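## Task

Scene 1: take the loose end of the blue network patch cord and push it into the port beneath the red label until it clicks home, with the plug's latch clip on top. If the cord is still moving shortly after the scene is ended, it counts as failed.

## Robot and tools

Robot. Two UR7e-type arms, left_arm and right_arm, each ending in a parallel two-finger gripper that opens to 50 mm. Each has a wrist camera: cam_left_wrist and cam_right_wrist, both 672x504. A sideways block about 10 cm long sits on the gripper's -y side and rotates with it. Fingertips reach 17.5 mm past the reported end_effector_position, which is the point midway between the pads.

Frames. Scene frame: origin at table-top height halfway between the arms, +z up, +x out over the table, left_arm toward +y. Left base sits near (+0.022, +0.350, 0) m and right base near (-0.036, -0.503, 0) m, both almost unrotated. Reported hand positions, quaternions, velocities and wrist camera poses are in that arm's own base frame. Movement offsets are along the axes of the arm's current Hand target (gripper frame): fingers point along +z, and they open and close along x. Reported positions can be off by a few centimetres.

Command rows. Every row has exactly 18 numbers, all in [-1, 1], covering both arms even if one is idle: left dx, dy, dz, rx, ry, rz, gripper position, force_limit, speed, then the same nine for the right arm. The first six per arm are an offset, not a pose: a displacement from that arm's Hand target as it stood when the action or move began, with 1.0 meaning 0.6 m for dx/dy/dz and 180 degrees for the rotation vector rx/ry/rz. All zeros means go back to or hold the Hand target; repeating a nonzero offset in a later call moves further. The three gripper numbers are absolute settings: position +1 fully open, about -0.65 pads meet, -1 to grip (closes until blocked); force_limit -1/0/+1 means about 20/102/185 N per pad; speed -1/0/+1 means 20/85/150 mm/s. To leave a gripper unchanged, resend its previous three numbers, since 0 is itself a command. Orientation changes are clipped to 32 degrees from the measured one each step.

execute_actions(actions, cameras): actions is a list of actions; each action is up to 15 rows, one per 1/30 s step, and a short one repeats its final row. Each row counts from the action's starting Hand target. An empty list returns state plus images. cameras: names, ["all"], or [].

move(target, speed, blend, stop_force, zero, blocking, cameras): straight-line path to target, which is one 18-number row or a list of up to 15 rows, every row an offset from the same starting Hand targets. speed in m/s, 0.002 to 3.6 (default 0.25), one value or one per target. blend in metres rounds corners in a list. stop_force in N, 3 to 120, ends an arm's path when it feels that much push against its motion; useful for slow, gentle contact, not reliable while the gripper rotates, and blocking=false cannot be combined with it. zero (default true) re-zeros the force baseline first. The path does not avoid obstacles or the other arm; moves are capped at 10 s. Steer around an arm's own base, not near it.

wait(seconds 0 to 10), stop() brakes a running move, zoom_image(camera, region=[x0,y0,x1,y1] pixels, at most 504x504) enlarges the newest image, zero_wrist_force(arm) re-zeros the sensor, read_manual gives licence text, finished_scene(scene) ends the scene (1 or 2) irreversibly.

Results. Each arm shows end_effector_position (m), quat_wxyz, velocities, Hand target (the commanded pose that next offsets start from; the gripper often rests a bit short of it), joint positions and torques, motor temperatures, wrist force/torque along gripper axes plus the peak since the last shown reading. object_status: 0 moving, 1 blocked while opening, 2 blocked while closing (a grip), 3 reached position or pads met (usually nothing held). Opening is about (250 - position_measured) x 0.202 mm. move adds a line such as done, off_target, moving, held or fault, and limits like paced or held.

Typical order: look with an empty action, locate the blue (scene 1) or red (scene 2) cord end and the port under the red label, open the gripper, approach from above, close with -1 and confirm status 2, lift, turn so the latch clip faces up, align with the port, insert slowly with stop_force, let go, back off, wait and check the cord is still, then call finished_scene.

Avoid: forces near 150 N or joint torques at their limits (wrist joints 26.3 N m), which stop the arm for 10 s; commanding targets beyond a firm contact; arms touching each other or grippers closing on the other arm; fast impacts; dropping or releasing moving parts; anything leaving the table; long stretched or pushing poses that overheat motors (warning at 70 °C, brake stop at 85 °C). To stop pressing, command a target back behind the gripper.

Each tool is called after "Call:" by a JSON object that holds its "api" and its "payload", one argument or row to a line.

## Session

Call:
{"api": "execute_actions", "payload": {
  "actions": []
}}

Scene clock: 0.00 s.
left_arm: end_effector_position=(+0.4834, -0.2980, +0.3837) position_measured=3 object_status=3 end_effector_quat_wxyz=(+0.081, -0.408, +0.905, -0.093) | right_arm: end_effector_position=(+0.4190, -0.2263, +0.3377) position_measured=3 object_status=3 end_effector_quat_wxyz=(-0.389, +0.585, +0.571, -0.425)
Joint positions: left_arm=[-0.835 -1.574 1.511 -1.735 -1.474 -3.241] | right_arm=[3.015 -2.228 -0.864 -2.845 1.422 0.002]
Joint velocities: within noise
Joint torques (N m): no reading
Motor temperatures (°C): left_arm=[38 48 51 51 52 38] | right_arm=[47 43 35 44 40 41]
Wrist force (N): no reading
Wrist torque (N m): no reading
Wrist force, peak (N): no reading
Hand target: left_arm +0.4834, -0.2980, +0.3837; +0.081, -0.408, +0.905, -0.093 | right_arm +0.4190, -0.2263, +0.3377; -0.389, +0.585, +0.571, -0.425
Tool commands: left_gripper/position=+1.0 left_gripper/force_limit=+1.0 left_gripper/speed=+1.0 right_gripper/position=+1.0 right_gripper/force_limit=+1.0 right_gripper/speed=+1.0

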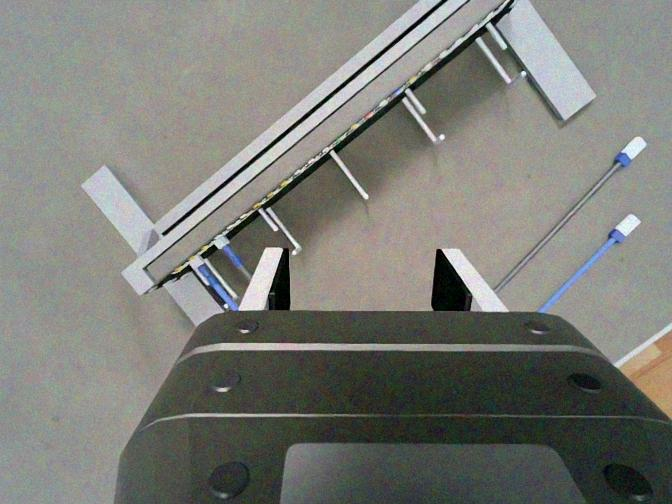

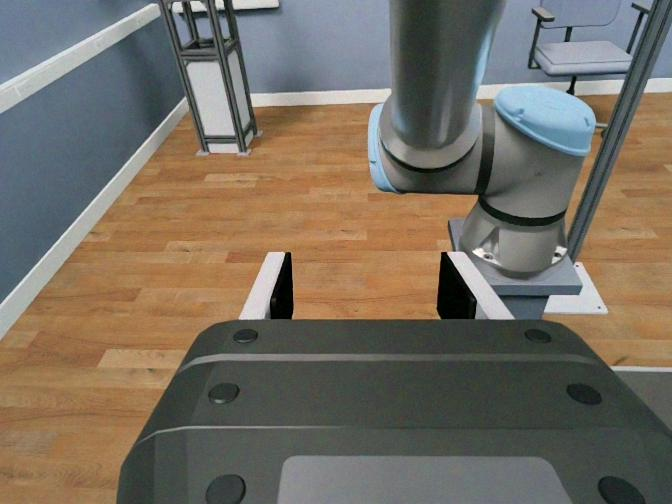

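Call:
{"api": "zoom_image", "payload": {
  "camera": "cam_left_wrist",
  "region": [380, 0, 672, 330]
}}

Call:
{"api": "zoom_image", "payload": {
  "camera": "cam_left_wrist",
  "region": [80, 50, 430, 330]
}}

Scaled by 1.527 from the camera's 672x504 image, which has a finer 960x720 frame.

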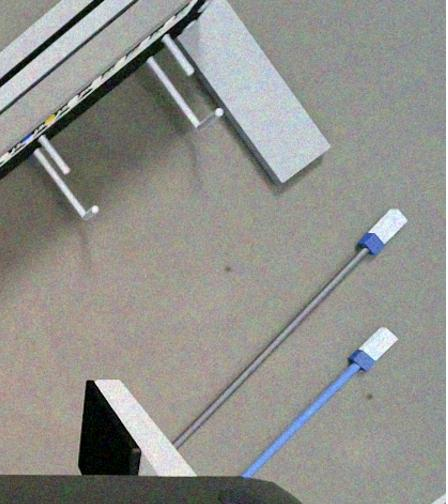

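Scaled by 1.440 from the camera's 672x504 image, which has a finer 960x720 frame.

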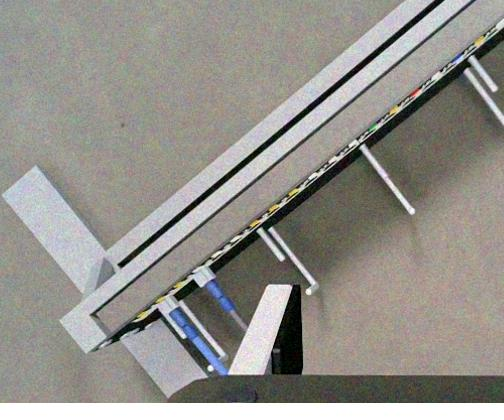

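Call:
{"api": "move", "payload": {
  "target": [
    [0.4425,0.179,0.362,-0.061,0.053,0.268,1,1,1,0,0,0,0,0,0,1,1,1]
  ],
  "cameras": ["cam_left_wrist"]
}}

Call:
{"api": "zoom_image", "payload": {
  "camera": "cam_left_wrist",
  "region": [200, 50, 480, 260]
}}

Scene clock: 44.00 s.
left_arm: end_effector_position=(+0.2805, -0.4500, +0.1290) position_measured=3 object_status=3 end_effector_quat_wxyz=(+0.001, +0.000, +1.000, +0.000) | right_arm: end_effector_position=(+0.4190, -0.2263, +0.3377) position_measured=3 object_status=3 end_effector_quat_wxyz=(-0.389, +0.585, +0.571, -0.425)
Joint positions: left_arm=[-1.268 -1.4 1.915 -2.086 -1.569 -2.84] | right_arm=[3.015 -2.228 -0.864 -2.845 1.422 0.002]
Joint torques (N m): left_arm=[-10.94 -25.06 -21.18 -5.72 -1.85 1.55] | right_arm=[1.15 54.83 25.67 -1.13 -0.15 0.07]
Wrist force (N): left_arm=[0.9 0.4 -0.2] | right_arm=[0.0 0.1 0.2]
Wrist torque (N m): left_arm=[0.09 -0.16 -0.04] | right_arm=[0.00 0.00 0.00]
Wrist force, peak (N): left_arm=[1.6 -0.2 1.4] | right_arm=[0.0 0.1 0.3]
Hand target: left_arm +0.2805, -0.4501, +0.1290; +0.001, +0.000, +1.000, +0.000 | right_arm +0.4190, -0.2263, +0.3377; -0.389, +0.585, +0.571, -0.425
Off the commanded pose: left_arm 0.000 m, 0 deg | right_arm 0.000 m, 0 deg.
move: done
camera_calibration:
cam_left_wrist: T_world_to_cam=[[-0.999976, -0.000476718, 0.00687925, 0.290309], [0.00199584, 0.9349, 0.354905, 0.384934], [-0.0066006, 0.35491, -0.934877, 0.416262], [0, 0, 0, 1]] pos_world=[0.292282, -0.507472, 0.250542]
Images, in order (width x height): cam_left_wrist 672x504.

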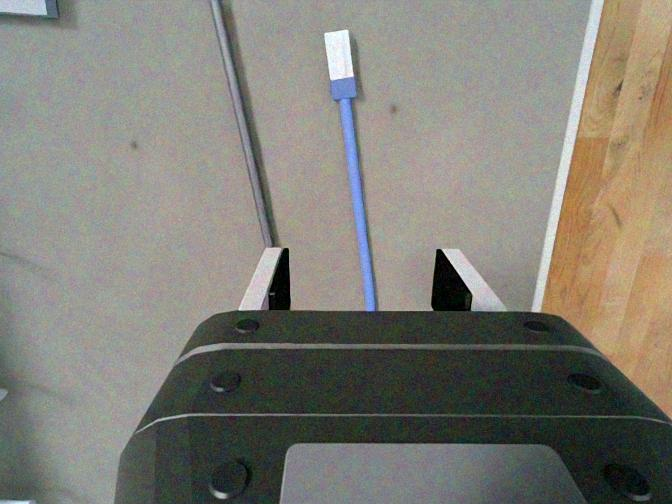

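Scaled by 1.800 from the camera's 672x504 image, which has a finer 960x720 frame.

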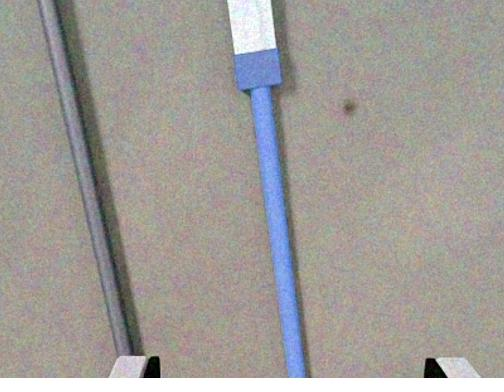

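Call:
{"api": "zoom_image", "payload": {
  "camera": "cam_left_wrist",
  "region": [290, 10, 390, 110]
}}

Scaled by 5.040 from the camera's 672x504 image, which has a finer 960x720 frame.

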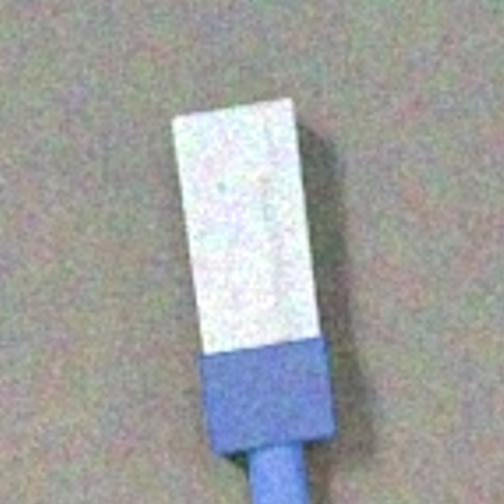

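Call:
{"api": "move", "payload": {
  "target": [0,0,0.125,0,0,0,1,1,1,0,0,0,0,0,0,1,1,1],
  "cameras": ["cam_left_wrist"]
}}

Call:
{"api": "zoom_image", "payload": {
  "camera": "cam_left_wrist",
  "region": [270, 0, 420, 150]
}}

Scene clock: 56.00 s.
left_arm: end_effector_position=(+0.2806, -0.4501, +0.0540) position_measured=3 object_status=3 end_effector_quat_wxyz=(+0.001, +0.000, +1.000, +0.000) | right_arm: end_effector_position=(+0.4190, -0.2263, +0.3377) position_measured=3 object_status=3 end_effector_quat_wxyz=(-0.389, +0.585, +0.571, -0.425)
Joint positions: left_arm=[-1.268 -1.29 2.007 -2.288 -1.569 -2.839] | right_arm=[3.015 -2.228 -0.864 -2.845 1.422 0.002]
Joint torques (N m): left_arm=[10.08 -26.91 -8.4 -5.16 1.21 1.36] | right_arm=[0.82 55.02 25.22 -1.23 -0.18 0.06]
Wrist force (N): left_arm=[0.7 0.5 -0.3] | right_arm=[0.0 0.0 0.0]
Wrist torque (N m): left_arm=[0.12 -0.12 -0.03] | right_arm=[-0.01 0.01 0.00]
Wrist force, peak (N): left_arm=[0.4 0.2 -2.3] | right_arm=[0.0 0.1 0.3]
Hand target: left_arm +0.2806, -0.4500, +0.0540; +0.001, +0.000, +1.000, +0.000 | right_arm +0.4190, -0.2263, +0.3377; -0.389, +0.585, +0.571, -0.425
Off the commanded pose: left_arm 0.000 m, 0 deg | right_arm 0.000 m, 0 deg.
move: done
camera_calibration:
cam_left_wrist: T_world_to_cam=[[-0.999976, -0.000195806, 0.0069853, 0.29095], [0.0022961, 0.9349, 0.354903, 0.411429], [-0.00660005, 0.35491, -0.934877, 0.346239], [0, 0, 0, 1]] pos_world=[0.292283, -0.507472, 0.175641]
Images, in order (width x height): cam_left_wrist 672x504.

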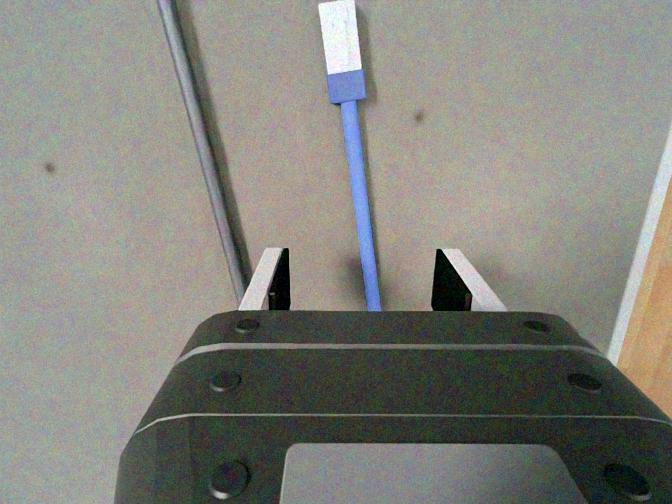

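Scaled by 3.360 from the camera's 672x504 image, which has a finer 960x720 frame.

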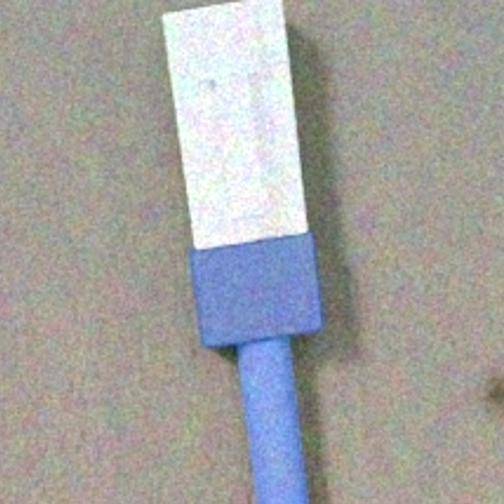

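Call:
{"api": "move", "payload": {
  "target": [-0.189,0.117,-0.193,0.362,-0.362,-0.399,1,1,1,0,0,0,0,0,0,1,1,1],
  "speed": 0.35,
  "cameras": ["cam_left_wrist"]
}}

Call:
{"api": "zoom_image", "payload": {
  "camera": "cam_left_wrist",
  "region": [150, 50, 550, 300]
}}

Scene clock: 75.97 s.
left_arm: end_effector_position=(+0.3944, -0.3796, +0.1699) position_measured=3 object_status=3 end_effector_quat_wxyz=(-0.473, +0.519, -0.526, +0.480) | right_arm: end_effector_position=(+0.4190, -0.2263, +0.3377) position_measured=3 object_status=3 end_effector_quat_wxyz=(-0.389, +0.585, +0.571, -0.425)
Joint positions: left_arm=[-1.563 -1.139 2.446 -3.119 -0.094 -4.471] | right_arm=[3.015 -2.228 -0.864 -2.845 1.422 0.002]
Joint torques (N m): left_arm=[10.47 -40.59 3.53 -0.37 0.6 -0.9] | right_arm=[0.9 54.84 24.95 -1.12 -0.26 -0.05]
Wrist force (N): left_arm=[0.9 -1.1 0.9] | right_arm=[0.0 0.0 0.1]
Wrist torque (N m): left_arm=[-0.43 -0.05 0.30] | right_arm=[0.00 0.00 0.00]
Wrist force, peak (N): left_arm=[0.9 -1.8 0.8] | right_arm=[0.2 0.2 0.2]
Hand target: left_arm +0.3938, -0.3798, +0.1700; -0.476, +0.523, -0.523, +0.475 | right_arm +0.4190, -0.2263, +0.3377; -0.389, +0.585, +0.571, -0.425
Off the commanded pose: left_arm 0.001 m, 1 deg | right_arm 0.000 m, 0 deg.
move: done
camera_calibration:
cam_left_wrist: T_world_to_cam=[[-0.0227274, -0.999741, 0.00105333, -0.359954], [-0.438439, 0.00902026, -0.898716, 0.339528], [0.898474, -0.0208873, -0.43853, -0.153603], [0, 0, 0, 1]] pos_world=[0.27869, -0.366132, 0.238159]
Images, in order (width x height): cam_left_wrist 672x504.

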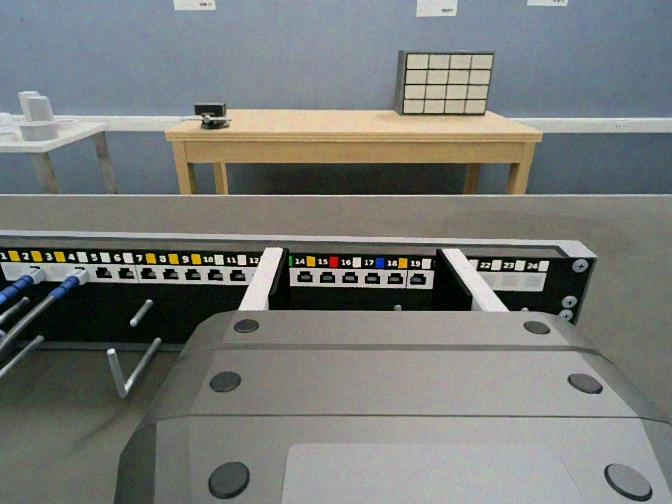

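Scaled by 1.260 from the camera's 672x504 image, which has a finer 960x720 frame.

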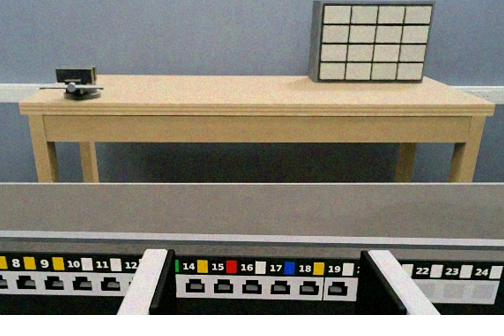

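Call:
{"api": "zoom_image", "payload": {
  "camera": "cam_left_wrist",
  "region": [280, 240, 450, 320]
}}

Scaled by 2.965 from the camera's 672x504 image, which has a finer 960x720 frame.

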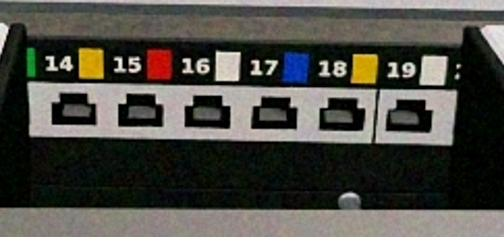

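Call:
{"api": "zoom_image", "payload": {
  "camera": "cam_left_wrist",
  "region": [0, 240, 170, 400]
}}

Scaled by 2.965 from the camera's 672x504 image, which has a finer 960x720 frame.

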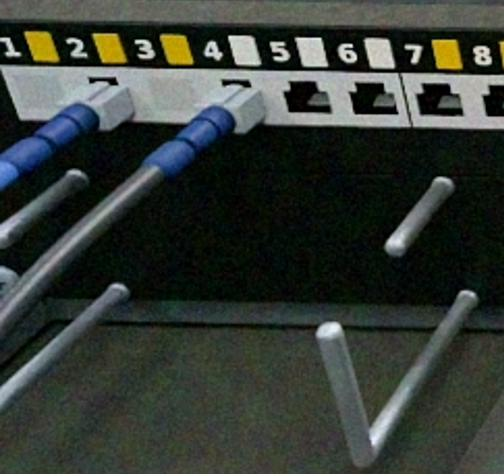

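Call:
{"api": "move", "payload": {
  "target": [0.22,0.199,-0.160,-0.3796,0.3336,0.3665,1,1,1,0,0,0,0,0,0,1,1,1],
  "speed": 0.35
}}

Call:
{"api": "move", "payload": {
  "target": [0,0,0.080,0,0,0,1,1,1,0,0,0,0,0,0,1,1,1],
  "speed": 0.02,
  "stop_force": 4,
  "cameras": ["cam_left_wrist"]
}}

Scene clock: 107.53 s.
left_arm: end_effector_position=(+0.2869, -0.5118, +0.0603) position_measured=3 object_status=3 end_effector_quat_wxyz=(+0.000, -0.065, +0.998, +0.000) | right_arm: end_effector_position=(+0.4190, -0.2263, +0.3377) position_measured=3 object_status=3 end_effector_quat_wxyz=(-0.389, +0.585, +0.571, -0.425)
Joint positions: left_arm=[-1.289 -1.187 1.837 -2.221 -1.571 -2.99] | right_arm=[3.015 -2.228 -0.864 -2.845 1.422 0.002]
Joint torques (N m): left_arm=[10.12 -29.09 -37.4 -0.1 -1.99 1.59] | right_arm=[1.16 55.05 26.17 -1.01 0 0.1]
Wrist force (N): left_arm=[0.3 0.3 -0.4] | right_arm=[0.1 -0.1 -0.1]
Wrist torque (N m): left_arm=[0.08 -0.07 -0.02] | right_arm=[-0.02 -0.01 0.00]
Wrist force, peak (N): left_arm=[1.1 -1.6 0.7] | right_arm=[0.2 0.1 0.2]
Hand target: left_arm +0.2869, -0.5118, +0.0602; +0.000, -0.065, +0.998, +0.000 | right_arm +0.4190, -0.2263, +0.3377; -0.389, +0.585, +0.571, -0.425
Off the commanded pose: left_arm 0.000 m, 0 deg | right_arm 0.000 m, 0 deg.
move: done

Scene clock: 110.93 s.
left_arm: end_effector_position=(+0.2869, -0.5119, +0.0186) position_measured=3 object_status=3 end_effector_quat_wxyz=(+0.000, -0.065, +0.998, +0.000) | right_arm: end_effector_position=(+0.4190, -0.2263, +0.3377) position_measured=3 object_status=3 end_effector_quat_wxyz=(-0.389, +0.585, +0.571, -0.425)
Joint positions: left_arm=[-1.289 -1.121 1.872 -2.322 -1.571 -2.99] | right_arm=[3.015 -2.228 -0.864 -2.845 1.422 0.002]
Joint torques (N m): left_arm=[-4.74 -41.68 -26.12 0.82 1.79 -1.07] | right_arm=[0.59 54.96 26.19 -0.99 -0.15 0.04]
Wrist force (N): left_arm=[0.0 -5.3 -15.4] | right_arm=[0.0 0.1 0.1]
Wrist torque (N m): left_arm=[-0.06 0.18 -0.12] | right_arm=[0.00 0.01 0.00]
Wrist force, peak (N): left_arm=[3.8 25.2 -68.5] | right_arm=[0.4 0.0 0.1]
Hand target: left_arm +0.2869, -0.5119, +0.0187; +0.000, -0.065, +0.998, +0.000 (not the last commanded pose) | right_arm +0.4190, -0.2263, +0.3377; -0.389, +0.585, +0.571, -0.425
Off the commanded pose: left_arm 0.006 m, 0 deg | right_arm 0.000 m, 0 deg.
move: contact (left_arm)
camera_calibration:
cam_left_wrist: T_world_to_cam=[[-0.991462, -0.130094, 0.00883203, 0.228526], [-0.118591, 0.927811, 0.353699, 0.512906], [-0.0542085, 0.349632, -0.935318, 0.346051], [0, 0, 0, 1]] pos_world=[0.30616, -0.56714, 0.140235]
Images, in order (width x height): cam_left_wrist 672x504.

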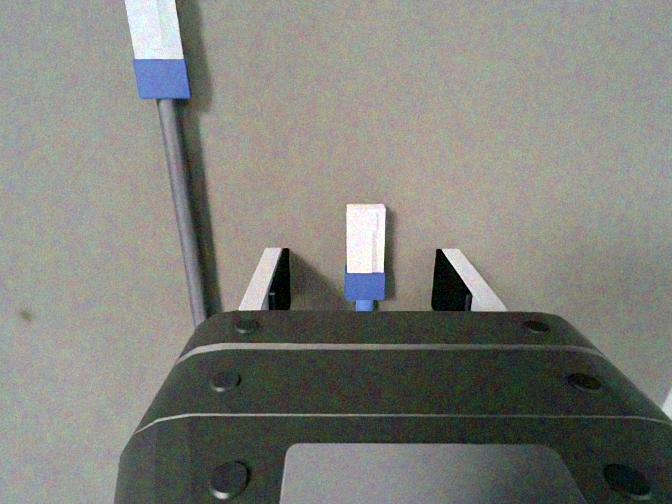

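Call:
{"api": "zoom_image", "payload": {
  "camera": "cam_left_wrist",
  "region": [320, 190, 420, 320]
}}

Call:
{"api": "move", "payload": {
  "target": [0,0,-0.0058,0,0,0,1,1,1,0,0,0,0,0,0,1,1,1],
  "speed": 0.02
}}

Call:
{"api": "move", "payload": {
  "target": [0,0,0,0,0,0,-1,-0.8,-0.8,0,0,0,0,0,0,1,1,1],
  "cameras": ["cam_left_wrist"]
}}

Scaled by 3.877 from the camera's 672x504 image, which has a finer 960x720 frame.

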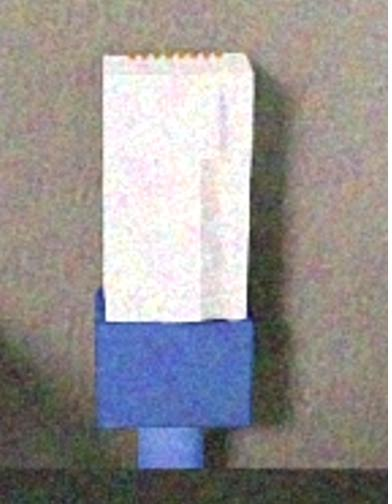

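Scene clock: 117.23 s.
left_arm: end_effector_position=(+0.2869, -0.5119, +0.0221) position_measured=3 object_status=3 end_effector_quat_wxyz=(+0.000, -0.065, +0.998, +0.000) | right_arm: end_effector_position=(+0.4190, -0.2263, +0.3377) position_measured=3 object_status=3 end_effector_quat_wxyz=(-0.389, +0.585, +0.571, -0.425)
Joint positions: left_arm=[-1.289 -1.127 1.869 -2.314 -1.571 -2.99] | right_arm=[3.015 -2.228 -0.864 -2.845 1.422 0.002]
Joint torques (N m): left_arm=[-2.95 -52.3 -33.07 0.04 2.05 -0.07] | right_arm=[0.44 55.57 26.97 -1.12 -0.16 -0.03]
Wrist force (N): left_arm=[0.5 0.7 0.1] | right_arm=[0.0 0.0 0.1]
Wrist torque (N m): left_arm=[0.15 -0.09 -0.03] | right_arm=[-0.01 0.00 0.00]
Wrist force, peak (N): left_arm=[-0.1 -5.8 -16.4] | right_arm=[0.2 0.1 0.2]
Hand target: left_arm +0.2869, -0.5119, +0.0221; +0.000, -0.065, +0.998, +0.000 | right_arm +0.4190, -0.2263, +0.3377; -0.389, +0.585, +0.571, -0.425
Off the commanded pose: left_arm 0.000 m, 0 deg | right_arm 0.000 m, 0 deg.
move: done

Scene clock: 118.60 s.
left_arm: end_effector_position=(+0.2869, -0.5119, +0.0221) position_measured=191 object_status=2 end_effector_quat_wxyz=(+0.000, -0.065, +0.998, +0.000) | right_arm: end_effector_position=(+0.4190, -0.2263, +0.3377) position_measured=3 object_status=3 end_effector_quat_wxyz=(-0.389, +0.585, +0.571, -0.425)
Joint positions: left_arm=[-1.289 -1.127 1.869 -2.314 -1.571 -2.99] | right_arm=[3.015 -2.228 -0.864 -2.845 1.422 0.002]
Joint torques (N m): left_arm=[0.37 -50.94 -33.57 -0.45 1.87 0.61] | right_arm=[1.48 55.95 26.42 -0.95 -0.17 0.14]
Wrist force (N): left_arm=[0.7 0.8 -0.1] | right_arm=[0.0 -0.1 0.1]
Wrist torque (N m): left_arm=[0.16 -0.13 -0.03] | right_arm=[-0.02 0.00 0.00]
Wrist force, peak (N): left_arm=[0.9 1.0 -0.1] | right_arm=[0.2 0.0 0.2]
Hand target: left_arm +0.2869, -0.5119, +0.0221; +0.000, -0.065, +0.998, +0.000 | right_arm +0.4190, -0.2263, +0.3377; -0.389, +0.585, +0.571, -0.425
Off the commanded pose: left_arm 0.000 m, 0 deg | right_arm 0.000 m, 0 deg.
move: done
camera_calibration:
cam_left_wrist: T_world_to_cam=[[-0.991462, -0.130098, 0.00884421, 0.228491], [-0.118596, 0.927843, 0.353612, 0.5117], [-0.0542104, 0.349544, -0.93535, 0.34928], [0, 0, 0, 1]] pos_world=[0.30616, -0.56714, 0.143735]
Images, in order (width x height): cam_left_wrist 672x504.

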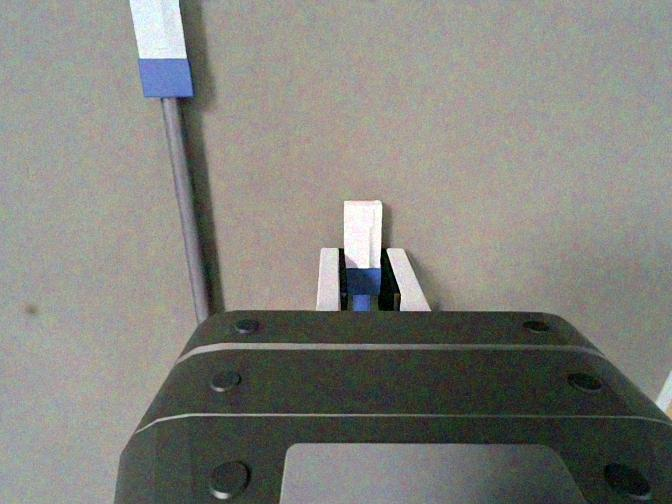

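Call:
{"api": "zoom_image", "payload": {
  "camera": "cam_left_wrist",
  "region": [325, 185, 405, 285]
}}

Call:
{"api": "zoom_image", "payload": {
  "camera": "cam_left_wrist",
  "region": [110, 0, 220, 110]
}}

Scaled by 5.040 from the camera's 672x504 image, which has a finer 960x720 frame.

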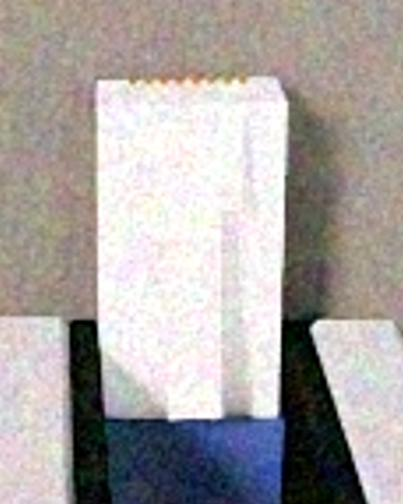

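Scaled by 4.582 from the camera's 672x504 image, which has a finer 960x720 frame.

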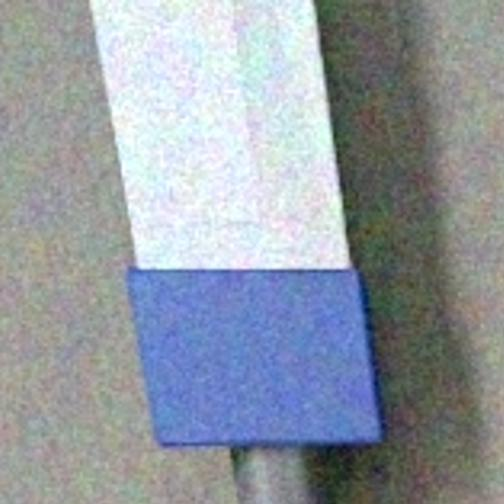

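Call:
{"api": "move", "payload": {
  "target": [
    [0,0,-0.1,0,0,0,-1,-0.8,-0.8,0,0,0,0,0,0,1,1,1],
    [-0.352,0.202,-0.180,0,0,-0.4417,-1,-0.8,-0.8,0,0,0,0,0,0,1,1,1]
  ],
  "speed": 0.2,
  "blend": [0.03,0],
  "cameras": ["cam_left_wrist"]
}}

Scene clock: 148.70 s.
left_arm: end_effector_position=(+0.4805, -0.3641, +0.1299) position_measured=191 object_status=2 end_effector_quat_wxyz=(+0.001, +0.688, -0.725, +0.000) | right_arm: end_effector_position=(+0.4190, -0.2263, +0.3377) position_measured=3 object_status=3 end_effector_quat_wxyz=(-0.389, +0.585, +0.571, -0.425)
Joint positions: left_arm=[-0.871 -1.241 1.706 -2.036 -1.572 -3.96] | right_arm=[3.015 -2.228 -0.864 -2.845 1.422 0.002]
Joint torques (N m): left_arm=[8.26 -30.79 -37.84 -0.46 1.54 -1.48] | right_arm=[0.69 55.14 26.27 -1.24 -0.17 0.07]
Wrist force (N): left_arm=[0.8 0.6 0.1] | right_arm=[-0.1 0.2 0.0]
Wrist torque (N m): left_arm=[0.13 -0.14 0.08] | right_arm=[0.04 0.01 0.00]
Wrist force, peak (N): left_arm=[0.8 0.7 2.1] | right_arm=[0.0 0.1 0.4]
Hand target: left_arm +0.4805, -0.3641, +0.1299; +0.000, +0.688, -0.725, +0.000 | right_arm +0.4190, -0.2263, +0.3377; -0.389, +0.585, +0.571, -0.425
Off the commanded pose: left_arm 0.000 m, 0 deg | right_arm 0.000 m, 0 deg.
move: done
camera_calibration:
cam_left_wrist: T_world_to_cam=[[-0.0527373, -0.998564, 0.00945081, -0.328647], [-0.93343, 0.052656, 0.354875, 0.432103], [-0.354863, 0.00989347, -0.934866, 0.429659], [0, 0, 0, 1]] pos_world=[0.538476, -0.355178, 0.251437]
Images, in order (width x height): cam_left_wrist 672x504.

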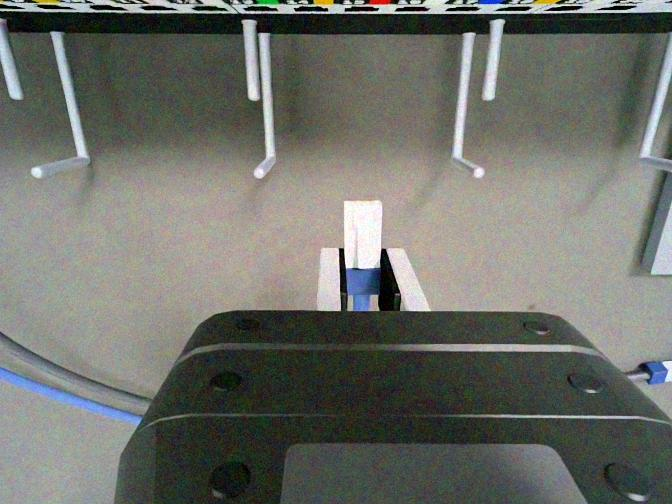

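Call:
{"api": "zoom_image", "payload": {
  "camera": "cam_left_wrist",
  "region": [140, 0, 590, 220]
}}

Scaled by 1.120 from the camera's 672x504 image, which has a finer 960x720 frame.

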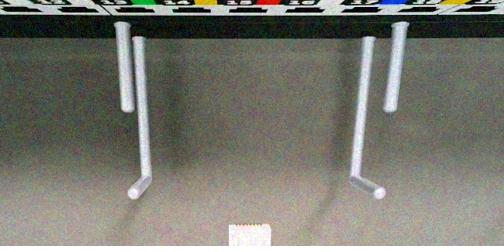

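Call:
{"api": "zoom_image", "payload": {
  "camera": "cam_left_wrist",
  "region": [290, 0, 430, 60]
}}

Call:
{"api": "zoom_image", "payload": {
  "camera": "cam_left_wrist",
  "region": [325, 185, 405, 285]
}}

Scaled by 3.600 from the camera's 672x504 image, which has a finer 960x720 frame.

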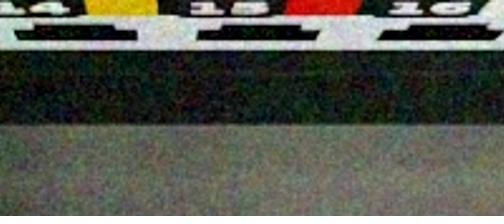

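Scaled by 5.040 from the camera's 672x504 image, which has a finer 960x720 frame.

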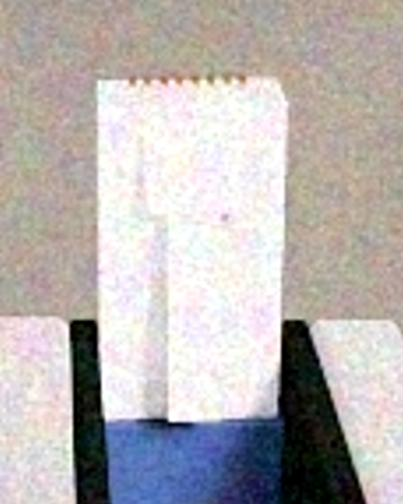

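Call:
{"api": "move", "payload": {
  "target": [
    [0,0,0.06,0,0,0,-1,-0.8,-0.8,0.4,0.10,-0.2,0.0286,0.36,0.079,1,1,1],
    [0,-0.08,0.06,0,0,0,-1,-0.8,-0.8,0.8265,0.2497,-0.0473,0.0572,0.7199,0.1579,1,1,1]
  ],
  "speed": 0.25,
  "blend": [0.03,0],
  "cameras": ["all"]
}}

Scene clock: 186.13 s.
left_arm: end_effector_position=(+0.4805, -0.3641, +0.1009) position_measured=191 object_status=2 end_effector_quat_wxyz=(+0.000, +0.688, -0.725, +0.000) | right_arm: end_effector_position=(+0.5117, -0.0556, +0.3174) position_measured=3 object_status=3 end_effector_quat_wxyz=(-0.562, +0.738, +0.307, -0.213)
Joint positions: left_arm=[-0.871 -1.208 1.743 -2.106 -1.572 -3.96] | right_arm=[2.993 -2.301 -0.831 -2.799 2.207 0.182]
Joint torques (N m): left_arm=[-7.2 -31.46 -10.35 -5.12 1.71 -1.38] | right_arm=[-14.31 48.95 37.47 -2.82 -0.99 -2.75]
Wrist force (N): left_arm=[0.8 0.8 -0.1] | right_arm=[-0.1 -0.1 -0.2]
Wrist torque (N m): left_arm=[0.18 -0.13 0.07] | right_arm=[-0.02 0.02 0.06]
Wrist force, peak (N): left_arm=[1.0 1.1 -0.2] | right_arm=[1.9 2.1 0.3]
Hand target: left_arm +0.4805, -0.3641, +0.1009; +0.000, +0.688, -0.725, +0.000 (not the last commanded pose) | right_arm +0.5117, -0.0556, +0.3174; -0.562, +0.738, +0.307, -0.213 (not the last commanded pose)
Off the commanded pose: left_arm 0.048 m, 0 deg | right_arm 0.347 m, 86 deg.
move: held (right_arm; a check stopped the path), off_target (left_arm; braked when a check withheld steps of right_arm); path passed 0 of 2 targets; limits=held
pose unreachable (right arm): on one or more control steps of this call, first in action 0 (counted from 0), this arm could not follow its commanded pose, so it was not sent that pose on those steps. It may still have moved: this result reports where it is.
cause: moving toward the commanded pose would bring two parts of the arm too close to each other (its gripper and another part of the arm, with joints 4 (wrist 1) to 6 (wrist 3) between them, 5 mm apart when it was first held).
camera_calibration:
cam_left_wrist: T_world_to_cam=[[-0.0525526, -0.998574, 0.00937533, -0.328455], [-0.933473, 0.0524575, 0.354789, 0.442459], [-0.354775, 0.00989348, -0.934899, 0.402543], [0, 0, 0, 1]] pos_world=[0.538575, -0.355179, 0.222437]
cam_right_wrist: T_world_to_cam=[[0.715765, 0.697784, 0.0278876, -0.330588], [0.431934, -0.410979, -0.802825, 0.0319291], [-0.548737, 0.58668, -0.595562, 0.627445], [0, 0, 0, 1]] pos_world=[0.567135, -0.124309, 0.408535]

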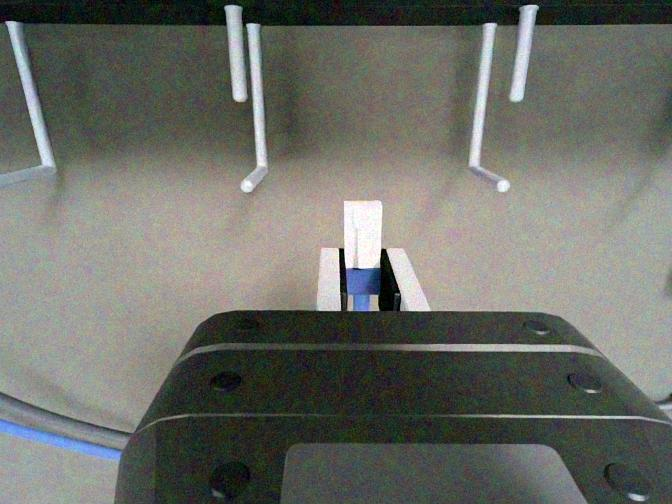

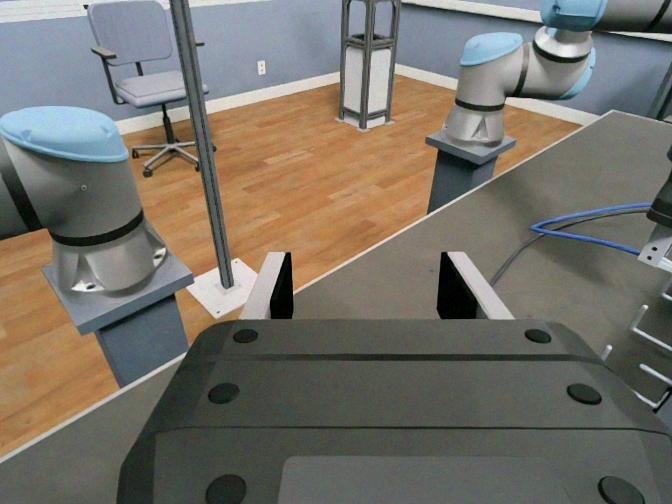

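Call:
{"api": "move", "payload": {
  "target": [0.0005,-0.0917,0.0125,0,0,0,-1,-0.8,-0.8,0,0,0,0,0,0,1,1,1],
  "speed": 0.1
}}

Call:
{"api": "move", "payload": {
  "target": [0,-0.03,0,0,0,0,-1,-0.8,-0.8,0,0,0,0,0,0,1,1,1],
  "speed": 0.006,
  "stop_force": 8,
  "cameras": ["cam_left_wrist"]
}}

Scene clock: 201.03 s.
left_arm: end_effector_position=(+0.5354, -0.3673, +0.0934) position_measured=191 object_status=2 end_effector_quat_wxyz=(+0.000, +0.688, -0.725, +0.000) | right_arm: end_effector_position=(+0.5117, -0.0556, +0.3174) position_measured=3 object_status=3 end_effector_quat_wxyz=(-0.562, +0.738, +0.307, -0.213)
Joint positions: left_arm=[-0.808 -1.102 1.605 -2.075 -1.572 -3.897] | right_arm=[2.993 -2.301 -0.831 -2.799 2.206 0.182]
Joint torques (N m): left_arm=[10.24 -38.66 -37.5 -0.11 -1.31 1.33] | right_arm=[-13.43 48.82 37.75 -2.93 -0.87 -2.57]
Wrist force (N): left_arm=[0.8 0.7 0.2] | right_arm=[0.0 0.1 -0.1]
Wrist torque (N m): left_arm=[0.14 -0.14 -0.04] | right_arm=[0.01 0.00 0.06]
Wrist force, peak (N): left_arm=[0.9 2.2 0.4] | right_arm=[0.2 -0.4 -0.2]
Hand target: left_arm +0.5354, -0.3673, +0.0934; +0.000, +0.688, -0.725, +0.000 | right_arm +0.5117, -0.0556, +0.3174; -0.562, +0.738, +0.307, -0.213
Off the commanded pose: left_arm 0.000 m, 0 deg | right_arm 0.000 m, 0 deg.
move: done

Scene clock: 203.03 s.
left_arm: end_effector_position=(+0.5406, -0.3676, +0.0933) position_measured=191 object_status=2 end_effector_quat_wxyz=(+0.000, +0.688, -0.725, +0.000) | right_arm: end_effector_position=(+0.5117, -0.0556, +0.3174) position_measured=3 object_status=3 end_effector_quat_wxyz=(-0.562, +0.738, +0.307, -0.213)
Joint positions: left_arm=[-0.802 -1.092 1.59 -2.069 -1.572 -3.891] | right_arm=[2.993 -2.301 -0.831 -2.799 2.206 0.182]
Joint torques (N m): left_arm=[-9.09 -55.9 -13.24 -6.29 3.63 -1.33] | right_arm=[-13.56 49.8 36.61 -2.92 -0.91 -2.85]
Wrist force (N): left_arm=[0.0 8.9 -0.5] | right_arm=[0.1 0.1 -0.2]
Wrist torque (N m): left_arm=[0.34 -0.13 -0.03] | right_arm=[0.00 -0.02 0.06]
Wrist force, peak (N): left_arm=[-0.7 14.4 -1.0] | right_arm=[0.1 -0.2 -0.3]
Hand target: left_arm +0.5406, -0.3676, +0.0933; +0.000, +0.688, -0.725, +0.000 (not the last commanded pose) | right_arm +0.5117, -0.0556, +0.3174; -0.562, +0.738, +0.307, -0.213
Off the commanded pose: left_arm 0.013 m, 0 deg | right_arm 0.000 m, 0 deg.
move: contact (left_arm)
camera_calibration:
cam_left_wrist: T_world_to_cam=[[-0.0526792, -0.998568, 0.00932211, -0.328531], [-0.933433, 0.052556, 0.354881, 0.501428], [-0.354863, 0.00999327, -0.934865, 0.416875], [0, 0, 0, 1]] pos_world=[0.598676, -0.358579, 0.214837]
Images, in order (width x height): cam_left_wrist 672x504.

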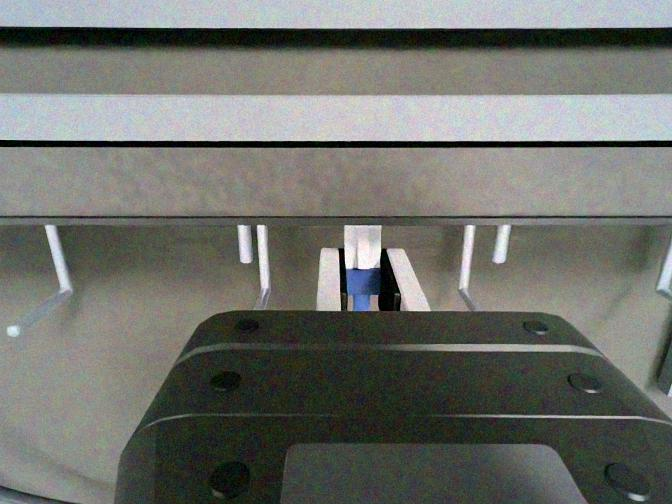

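Call:
{"api": "move", "payload": {
  "target": [0,0.005,0.0016,0,0,0,-1,-0.8,-0.8,0,0,0,0,0,0,1,1,1],
  "speed": 0.02
}}

Call:
{"api": "move", "payload": {
  "target": [0,-0.03,0,0,0,0,-1,-0.8,-0.8,0,0,0,0,0,0,1,1,1],
  "speed": 0.006,
  "stop_force": 8
}}

Call:
{"api": "move", "payload": {
  "target": [0,0.005,-0.0032,0,0,0,-1,-0.8,-0.8,0,0,0,0,0,0,1,1,1],
  "speed": 0.02
}}

Call:
{"api": "move", "payload": {
  "target": [0,-0.03,0,0,0,0,-1,-0.8,-0.8,0,0,0,0,0,0,1,1,1],
  "speed": 0.006,
  "stop_force": 8
}}

Scene clock: 217.23 s.
left_arm: end_effector_position=(+0.5377, -0.3674, +0.0924) position_measured=191 object_status=2 end_effector_quat_wxyz=(+0.000, +0.688, -0.725, +0.000) | right_arm: end_effector_position=(+0.5117, -0.0556, +0.3174) position_measured=3 object_status=3 end_effector_quat_wxyz=(-0.562, +0.738, +0.307, -0.213)
Joint positions: left_arm=[-0.805 -1.096 1.6 -2.074 -1.572 -3.894] | right_arm=[2.993 -2.301 -0.831 -2.799 2.206 0.182]
Joint torques (N m): left_arm=[-11.62 -56.3 -10.29 -5.55 -0.8 -1.3] | right_arm=[-12.89 49.28 37.17 -2.86 -0.91 -2.65]
Wrist force (N): left_arm=[0.6 0.8 0.0] | right_arm=[0.1 -0.1 -0.2]
Wrist torque (N m): left_arm=[0.17 -0.10 0.07] | right_arm=[-0.02 -0.01 0.05]
Wrist force, peak (N): left_arm=[0.0 9.4 -0.5] | right_arm=[0.0 -0.3 -0.4]
Hand target: left_arm +0.5376, -0.3674, +0.0924; +0.000, +0.688, -0.725, +0.000 | right_arm +0.5117, -0.0556, +0.3174; -0.562, +0.738, +0.307, -0.213
Off the commanded pose: left_arm 0.000 m, 0 deg | right_arm 0.000 m, 0 deg.
move: done

Scene clock: 218.83 s.
left_arm: end_effector_position=(+0.5406, -0.3676, +0.0924) position_measured=191 object_status=2 end_effector_quat_wxyz=(+0.001, +0.688, -0.725, +0.000) | right_arm: end_effector_position=(+0.5117, -0.0556, +0.3174) position_measured=3 object_status=3 end_effector_quat_wxyz=(-0.562, +0.738, +0.307, -0.213)
Joint positions: left_arm=[-0.802 -1.091 1.591 -2.071 -1.572 -3.891] | right_arm=[2.993 -2.301 -0.831 -2.799 2.206 0.182]
Joint torques (N m): left_arm=[-9.5 -55.68 -12.61 -6.42 3.45 -1.06] | right_arm=[-12.23 49.8 37.3 -2.8 -0.85 -2.67]
Wrist force (N): left_arm=[0.9 7.9 -0.5] | right_arm=[-0.1 0.0 0.1]
Wrist torque (N m): left_arm=[0.33 -0.13 -0.01] | right_arm=[-0.01 0.01 0.06]
Wrist force, peak (N): left_arm=[0.1 13.5 -0.5] | right_arm=[0.1 -0.1 -0.4]
Hand target: left_arm +0.5406, -0.3676, +0.0924; +0.001, +0.688, -0.725, +0.000 (not the last commanded pose) | right_arm +0.5117, -0.0556, +0.3174; -0.562, +0.738, +0.307, -0.213
Off the commanded pose: left_arm 0.015 m, 0 deg | right_arm 0.000 m, 0 deg.
move: contact (left_arm)

Scene clock: 219.53 s.
left_arm: end_effector_position=(+0.5377, -0.3674, +0.0942) position_measured=191 object_status=2 end_effector_quat_wxyz=(+0.000, +0.688, -0.725, +0.000) | right_arm: end_effector_position=(+0.5117, -0.0556, +0.3174) position_measured=3 object_status=3 end_effector_quat_wxyz=(-0.562, +0.738, +0.307, -0.213)
Joint positions: left_arm=[-0.805 -1.099 1.598 -2.07 -1.572 -3.894] | right_arm=[2.993 -2.301 -0.831 -2.799 2.206 0.182]
Joint torques (N m): left_arm=[-11.48 -56.27 -9.44 -0.27 -0.77 -1.61] | right_arm=[-12.94 48.72 37.27 -2.91 -0.8 -2.51]
Wrist force (N): left_arm=[0.5 0.9 0.0] | right_arm=[0.0 -0.2 -0.2]
Wrist torque (N m): left_arm=[0.17 -0.09 0.07] | right_arm=[-0.04 0.00 0.06]
Wrist force, peak (N): left_arm=[0.8 7.6 -0.8] | right_arm=[0.0 -0.2 -0.3]
Hand target: left_arm +0.5376, -0.3674, +0.0943; +0.001, +0.688, -0.725, +0.000 | right_arm +0.5117, -0.0556, +0.3174; -0.562, +0.738, +0.307, -0.213
Off the commanded pose: left_arm 0.000 m, 0 deg | right_arm 0.000 m, 0 deg.
move: done

Scene clock: 221.17 s.
left_arm: end_effector_position=(+0.5407, -0.3676, +0.0943) position_measured=191 object_status=2 end_effector_quat_wxyz=(+0.001, +0.688, -0.725, +0.000) | right_arm: end_effector_position=(+0.5117, -0.0556, +0.3174) position_measured=3 object_status=3 end_effector_quat_wxyz=(-0.562, +0.738, +0.307, -0.213)
Joint positions: left_arm=[-0.802 -1.093 1.589 -2.067 -1.572 -3.891] | right_arm=[2.993 -2.301 -0.831 -2.799 2.206 0.182]
Joint torques (N m): left_arm=[-8.28 -57.26 -13.63 -6.24 3.71 -1.01] | right_arm=[-13.18 49.6 37.44 -2.73 -0.78 -2.75]
Wrist force (N): left_arm=[1.0 8.5 -0.7] | right_arm=[0.0 -0.2 -0.3]
Wrist torque (N m): left_arm=[0.33 -0.13 -0.01] | right_arm=[-0.03 0.00 0.06]
Wrist force, peak (N): left_arm=[0.5 13.9 -1.4] | right_arm=[0.0 -0.3 -0.3]
Hand target: left_arm +0.5407, -0.3676, +0.0943; +0.001, +0.688, -0.725, +0.000 (not the last commanded pose) | right_arm +0.5117, -0.0556, +0.3174; -0.562, +0.738, +0.307, -0.213
Off the commanded pose: left_arm 0.015 m, 0 deg | right_arm 0.000 m, 0 deg.
move: contact (left_arm)

Call:
{"api": "move", "payload": {
  "target": [
    [0,0.045,0,0,0,0,-1,-0.8,-0.8,0,0,0,0,0,0,1,1,1],
    [0,0.045,0.0355,0.25,0,0,-1,-0.8,-0.8,0,0,0,0,0,0,1,1,1],
    [0,0.026,0.0355,0.25,0,0,-1,-0.8,-0.8,0,0,0,0,0,0,1,1,1]
  ],
  "speed": 0.2,
  "cameras": ["cam_left_wrist"]
}}

Call:
{"api": "zoom_image", "payload": {
  "camera": "cam_left_wrist",
  "region": [310, 100, 430, 220]
}}

Scene clock: 245.83 s.
left_arm: end_effector_position=(+0.5250, -0.3668, +0.0730) position_measured=191 object_status=2 end_effector_quat_wxyz=(-0.263, +0.636, -0.670, +0.278) | right_arm: end_effector_position=(+0.5117, -0.0556, +0.3174) position_measured=3 object_status=3 end_effector_quat_wxyz=(-0.562, +0.738, +0.307, -0.213)
Joint positions: left_arm=[-1.08 -1.123 2.148 -3.073 -0.922 -4.006] | right_arm=[2.993 -2.301 -0.831 -2.799 2.206 0.182]
Joint torques (N m): left_arm=[11.34 -28.11 -27.82 -6.02 -0.75 1.63] | right_arm=[-12.61 49.25 37.37 -2.88 -0.77 -2.74]
Wrist force (N): left_arm=[0.7 -0.5 0.5] | right_arm=[0.1 -0.2 -0.1]
Wrist torque (N m): left_arm=[-0.20 -0.09 0.10] | right_arm=[-0.03 -0.02 0.06]
Wrist force, peak (N): left_arm=[1.0 9.1 -0.3] | right_arm=[0.0 -0.2 -0.4]
Hand target: left_arm +0.5251, -0.3668, +0.0730; -0.263, +0.636, -0.670, +0.278 | right_arm +0.5117, -0.0556, +0.3174; -0.562, +0.738, +0.307, -0.213
Off the commanded pose: left_arm 0.000 m, 0 deg | right_arm 0.000 m, 0 deg.
move: done
camera_calibration:
cam_left_wrist: T_world_to_cam=[[-0.058519, -0.998264, 0.00671544, -0.325042], [-0.910664, 0.0506255, -0.410035, 0.53715], [0.408983, -0.0301104, -0.912045, -0.0250493], [0, 0, 0, 1]] pos_world=[0.480387, -0.352425, 0.199587]
Images, in order (width x height): cam_left_wrist 672x504.

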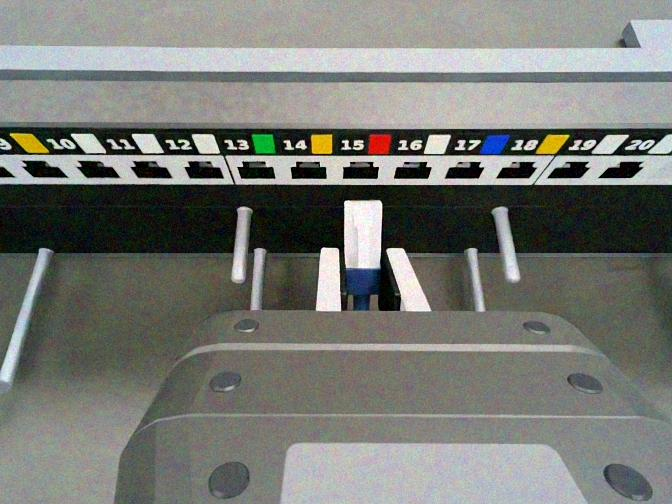

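Scaled by 4.200 from the camera's 672x504 image, which has a finer 960x720 frame.

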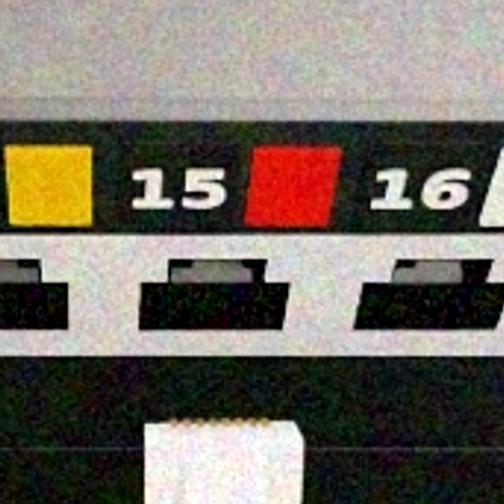

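Call:
{"api": "move", "payload": {
  "target": [
    [0,0.0142,-0.0142,0,0,0,-1,-0.8,-0.8,0,0,0,0,0,0,1,1,1],
    [0,-0.0143,-0.0427,-0.25,0,0,-1,-0.8,-0.8,0,0,0,0,0,0,1,1,1],
    [-0.00075,-0.0432,-0.0138,-0.25,0,0,-1,-0.8,-0.8,0,0,0,0,0,0,1,1,1]
  ],
  "speed": 0.2
}}

Call:
{"api": "move", "payload": {
  "target": [0,-0.03,0,0,0,0,-1,-0.8,-0.8,0,0,0,0,0,0,1,1,1],
  "speed": 0.006,
  "stop_force": 8
}}

Scene clock: 262.33 s.
left_arm: end_effector_position=(+0.5375, -0.3669, +0.0972) position_measured=191 object_status=2 end_effector_quat_wxyz=(+0.001, +0.688, -0.725, +0.000) | right_arm: end_effector_position=(+0.5117, -0.0556, +0.3174) position_measured=3 object_status=3 end_effector_quat_wxyz=(-0.562, +0.738, +0.307, -0.213)
Joint positions: left_arm=[-0.805 -1.103 1.595 -2.064 -1.572 -3.894] | right_arm=[2.993 -2.301 -0.831 -2.799 2.206 0.182]
Joint torques (N m): left_arm=[10.79 -35.52 -39.76 -0.53 -1.91 1.4] | right_arm=[-11.62 49.58 36.41 -2.79 -0.68 -2.71]
Wrist force (N): left_arm=[0.6 0.9 0.0] | right_arm=[0.0 -0.2 -0.1]
Wrist torque (N m): left_arm=[0.16 -0.10 -0.04] | right_arm=[-0.03 -0.01 0.06]
Wrist force, peak (N): left_arm=[1.0 2.9 0.3] | right_arm=[0.0 -0.4 -0.2]
Hand target: left_arm +0.5376, -0.3670, +0.0972; +0.001, +0.688, -0.725, +0.000 | right_arm +0.5117, -0.0556, +0.3174; -0.562, +0.738, +0.307, -0.213
Off the commanded pose: left_arm 0.000 m, 0 deg | right_arm 0.000 m, 0 deg.
move: done

Scene clock: 264.03 s.
left_arm: end_effector_position=(+0.5410, -0.3671, +0.0971) position_measured=191 object_status=2 end_effector_quat_wxyz=(+0.001, +0.688, -0.725, +0.000) | right_arm: end_effector_position=(+0.5117, -0.0556, +0.3174) position_measured=3 object_status=3 end_effector_quat_wxyz=(-0.562, +0.738, +0.307, -0.213)
Joint positions: left_arm=[-0.801 -1.096 1.585 -2.06 -1.572 -3.89] | right_arm=[2.993 -2.301 -0.831 -2.799 2.206 0.182]
Joint torques (N m): left_arm=[-9.1 -57.4 -12.75 -6.36 3.51 -1.29] | right_arm=[-11.61 49.92 37.49 -2.75 -0.82 -2.63]
Wrist force (N): left_arm=[0.9 9.0 0.1] | right_arm=[0.2 -0.2 -0.1]
Wrist torque (N m): left_arm=[0.35 -0.14 -0.02] | right_arm=[-0.03 -0.04 0.05]
Wrist force, peak (N): left_arm=[0.1 13.7 1.1] | right_arm=[-0.1 -0.3 -0.3]
Hand target: left_arm +0.5410, -0.3671, +0.0971; +0.001, +0.688, -0.725, +0.000 (not the last commanded pose) | right_arm +0.5117, -0.0556, +0.3174; -0.562, +0.738, +0.307, -0.213
Off the commanded pose: left_arm 0.015 m, 0 deg | right_arm 0.000 m, 0 deg.
move: contact (left_arm)

Call:
{"api": "move", "payload": {
  "target": [0,0.005,-0.0011,0,0,0,-1,-0.8,-0.8,0,0,0,0,0,0,1,1,1],
  "speed": 0.02
}}

Call:
{"api": "move", "payload": {
  "target": [0,-0.03,0,0,0,0,-1,-0.8,-0.8,0,0,0,0,0,0,1,1,1],
  "speed": 0.006,
  "stop_force": 8
}}

Scene clock: 267.63 s.
left_arm: end_effector_position=(+0.5381, -0.3670, +0.0978) position_measured=191 object_status=2 end_effector_quat_wxyz=(+0.001, +0.688, -0.725, +0.000) | right_arm: end_effector_position=(+0.5117, -0.0556, +0.3174) position_measured=3 object_status=3 end_effector_quat_wxyz=(-0.562, +0.738, +0.307, -0.213)
Joint positions: left_arm=[-0.804 -1.102 1.593 -2.062 -1.572 -3.893] | right_arm=[2.993 -2.301 -0.831 -2.799 2.206 0.182]
Joint torques (N m): left_arm=[-10.44 -60.3 -11.69 -5.27 -0.42 -1.24] | right_arm=[-11.38 49.42 36.84 -2.79 -0.67 -2.68]
Wrist force (N): left_arm=[0.7 0.9 0.1] | right_arm=[-0.1 -0.1 -0.2]
Wrist torque (N m): left_arm=[0.18 -0.12 0.06] | right_arm=[-0.01 0.02 0.06]
Wrist force, peak (N): left_arm=[0.5 9.6 1.1] | right_arm=[0.0 -0.1 -0.4]
Hand target: left_arm +0.5380, -0.3670, +0.0978; +0.001, +0.688, -0.725, +0.000 | right_arm +0.5117, -0.0556, +0.3174; -0.562, +0.738, +0.307, -0.213
Off the commanded pose: left_arm 0.000 m, 0 deg | right_arm 0.000 m, 0 deg.
move: done

Scene clock: 269.23 s.
left_arm: end_effector_position=(+0.5409, -0.3671, +0.0978) position_measured=191 object_status=2 end_effector_quat_wxyz=(+0.001, +0.688, -0.725, +0.000) | right_arm: end_effector_position=(+0.5117, -0.0556, +0.3174) position_measured=3 object_status=3 end_effector_quat_wxyz=(-0.562, +0.738, +0.307, -0.213)
Joint positions: left_arm=[-0.801 -1.097 1.585 -2.059 -1.572 -3.89] | right_arm=[2.993 -2.301 -0.831 -2.799 2.206 0.182]
Joint torques (N m): left_arm=[-8.88 -58.05 -12.45 -6.23 3.43 -1.27] | right_arm=[-11.02 49.34 36.88 -2.8 -0.74 -2.69]
Wrist force (N): left_arm=[0.6 8.6 0.5] | right_arm=[0.2 0.0 0.0]
Wrist torque (N m): left_arm=[0.38 -0.09 -0.01] | right_arm=[0.00 -0.03 0.06]
Wrist force, peak (N): left_arm=[0.7 12.8 0.7] | right_arm=[0.1 -0.2 -0.3]
Hand target: left_arm +0.5409, -0.3671, +0.0978; +0.001, +0.688, -0.725, +0.000 (not the last commanded pose) | right_arm +0.5117, -0.0556, +0.3174; -0.562, +0.738, +0.307, -0.213
Off the commanded pose: left_arm 0.015 m, 0 deg | right_arm 0.000 m, 0 deg.
move: contact (left_arm)

Call:
{"api": "move", "payload": {
  "target": [
    [0,0.005,-0.0011,0,0,0,-1,-0.8,-0.8,0,0,0,0,0,0,1,1,1],
    [0,-0.03,-0.0011,0,0,0,-1,-0.8,-0.8,0,0,0,0,0,0,1,1,1]
  ],
  "speed": [0.015,0.006],
  "stop_force": 8,
  "zero": false
}}

Scene clock: 290.63 s.
left_arm: end_effector_position=(+0.5409, -0.3671, +0.0984) position_measured=191 object_status=2 end_effector_quat_wxyz=(+0.001, +0.688, -0.725, +0.000) | right_arm: end_effector_position=(+0.5117, -0.0556, +0.3174) position_measured=3 object_status=3 end_effector_quat_wxyz=(-0.562, +0.738, +0.307, -0.213)
Joint positions: left_arm=[-0.801 -1.098 1.584 -2.057 -1.572 -3.89] | right_arm=[2.993 -2.301 -0.831 -2.799 2.206 0.182]
Joint torques (N m): left_arm=[-8.74 -57.19 -12.67 -6.31 3.65 -1.5] | right_arm=[-10.46 48.98 37.12 -2.82 -0.71 -2.6]
Wrist force (N): left_arm=[0.9 9.0 -0.2] | right_arm=[0.0 -0.1 -0.2]
Wrist torque (N m): left_arm=[0.38 -0.16 0.00] | right_arm=[-0.01 -0.01 0.06]
Wrist force, peak (N): left_arm=[0.5 13.7 0.9] | right_arm=[0.0 -0.2 -0.4]
Hand target: left_arm +0.5409, -0.3671, +0.0984; +0.001, +0.688, -0.725, +0.000 (not the last commanded pose) | right_arm +0.5117, -0.0556, +0.3174; -0.562, +0.738, +0.307, -0.213
Off the commanded pose: left_arm 0.018 m, 0 deg | right_arm 0.000 m, 0 deg.
move: contact (left_arm); path passed 1 of 2 targets


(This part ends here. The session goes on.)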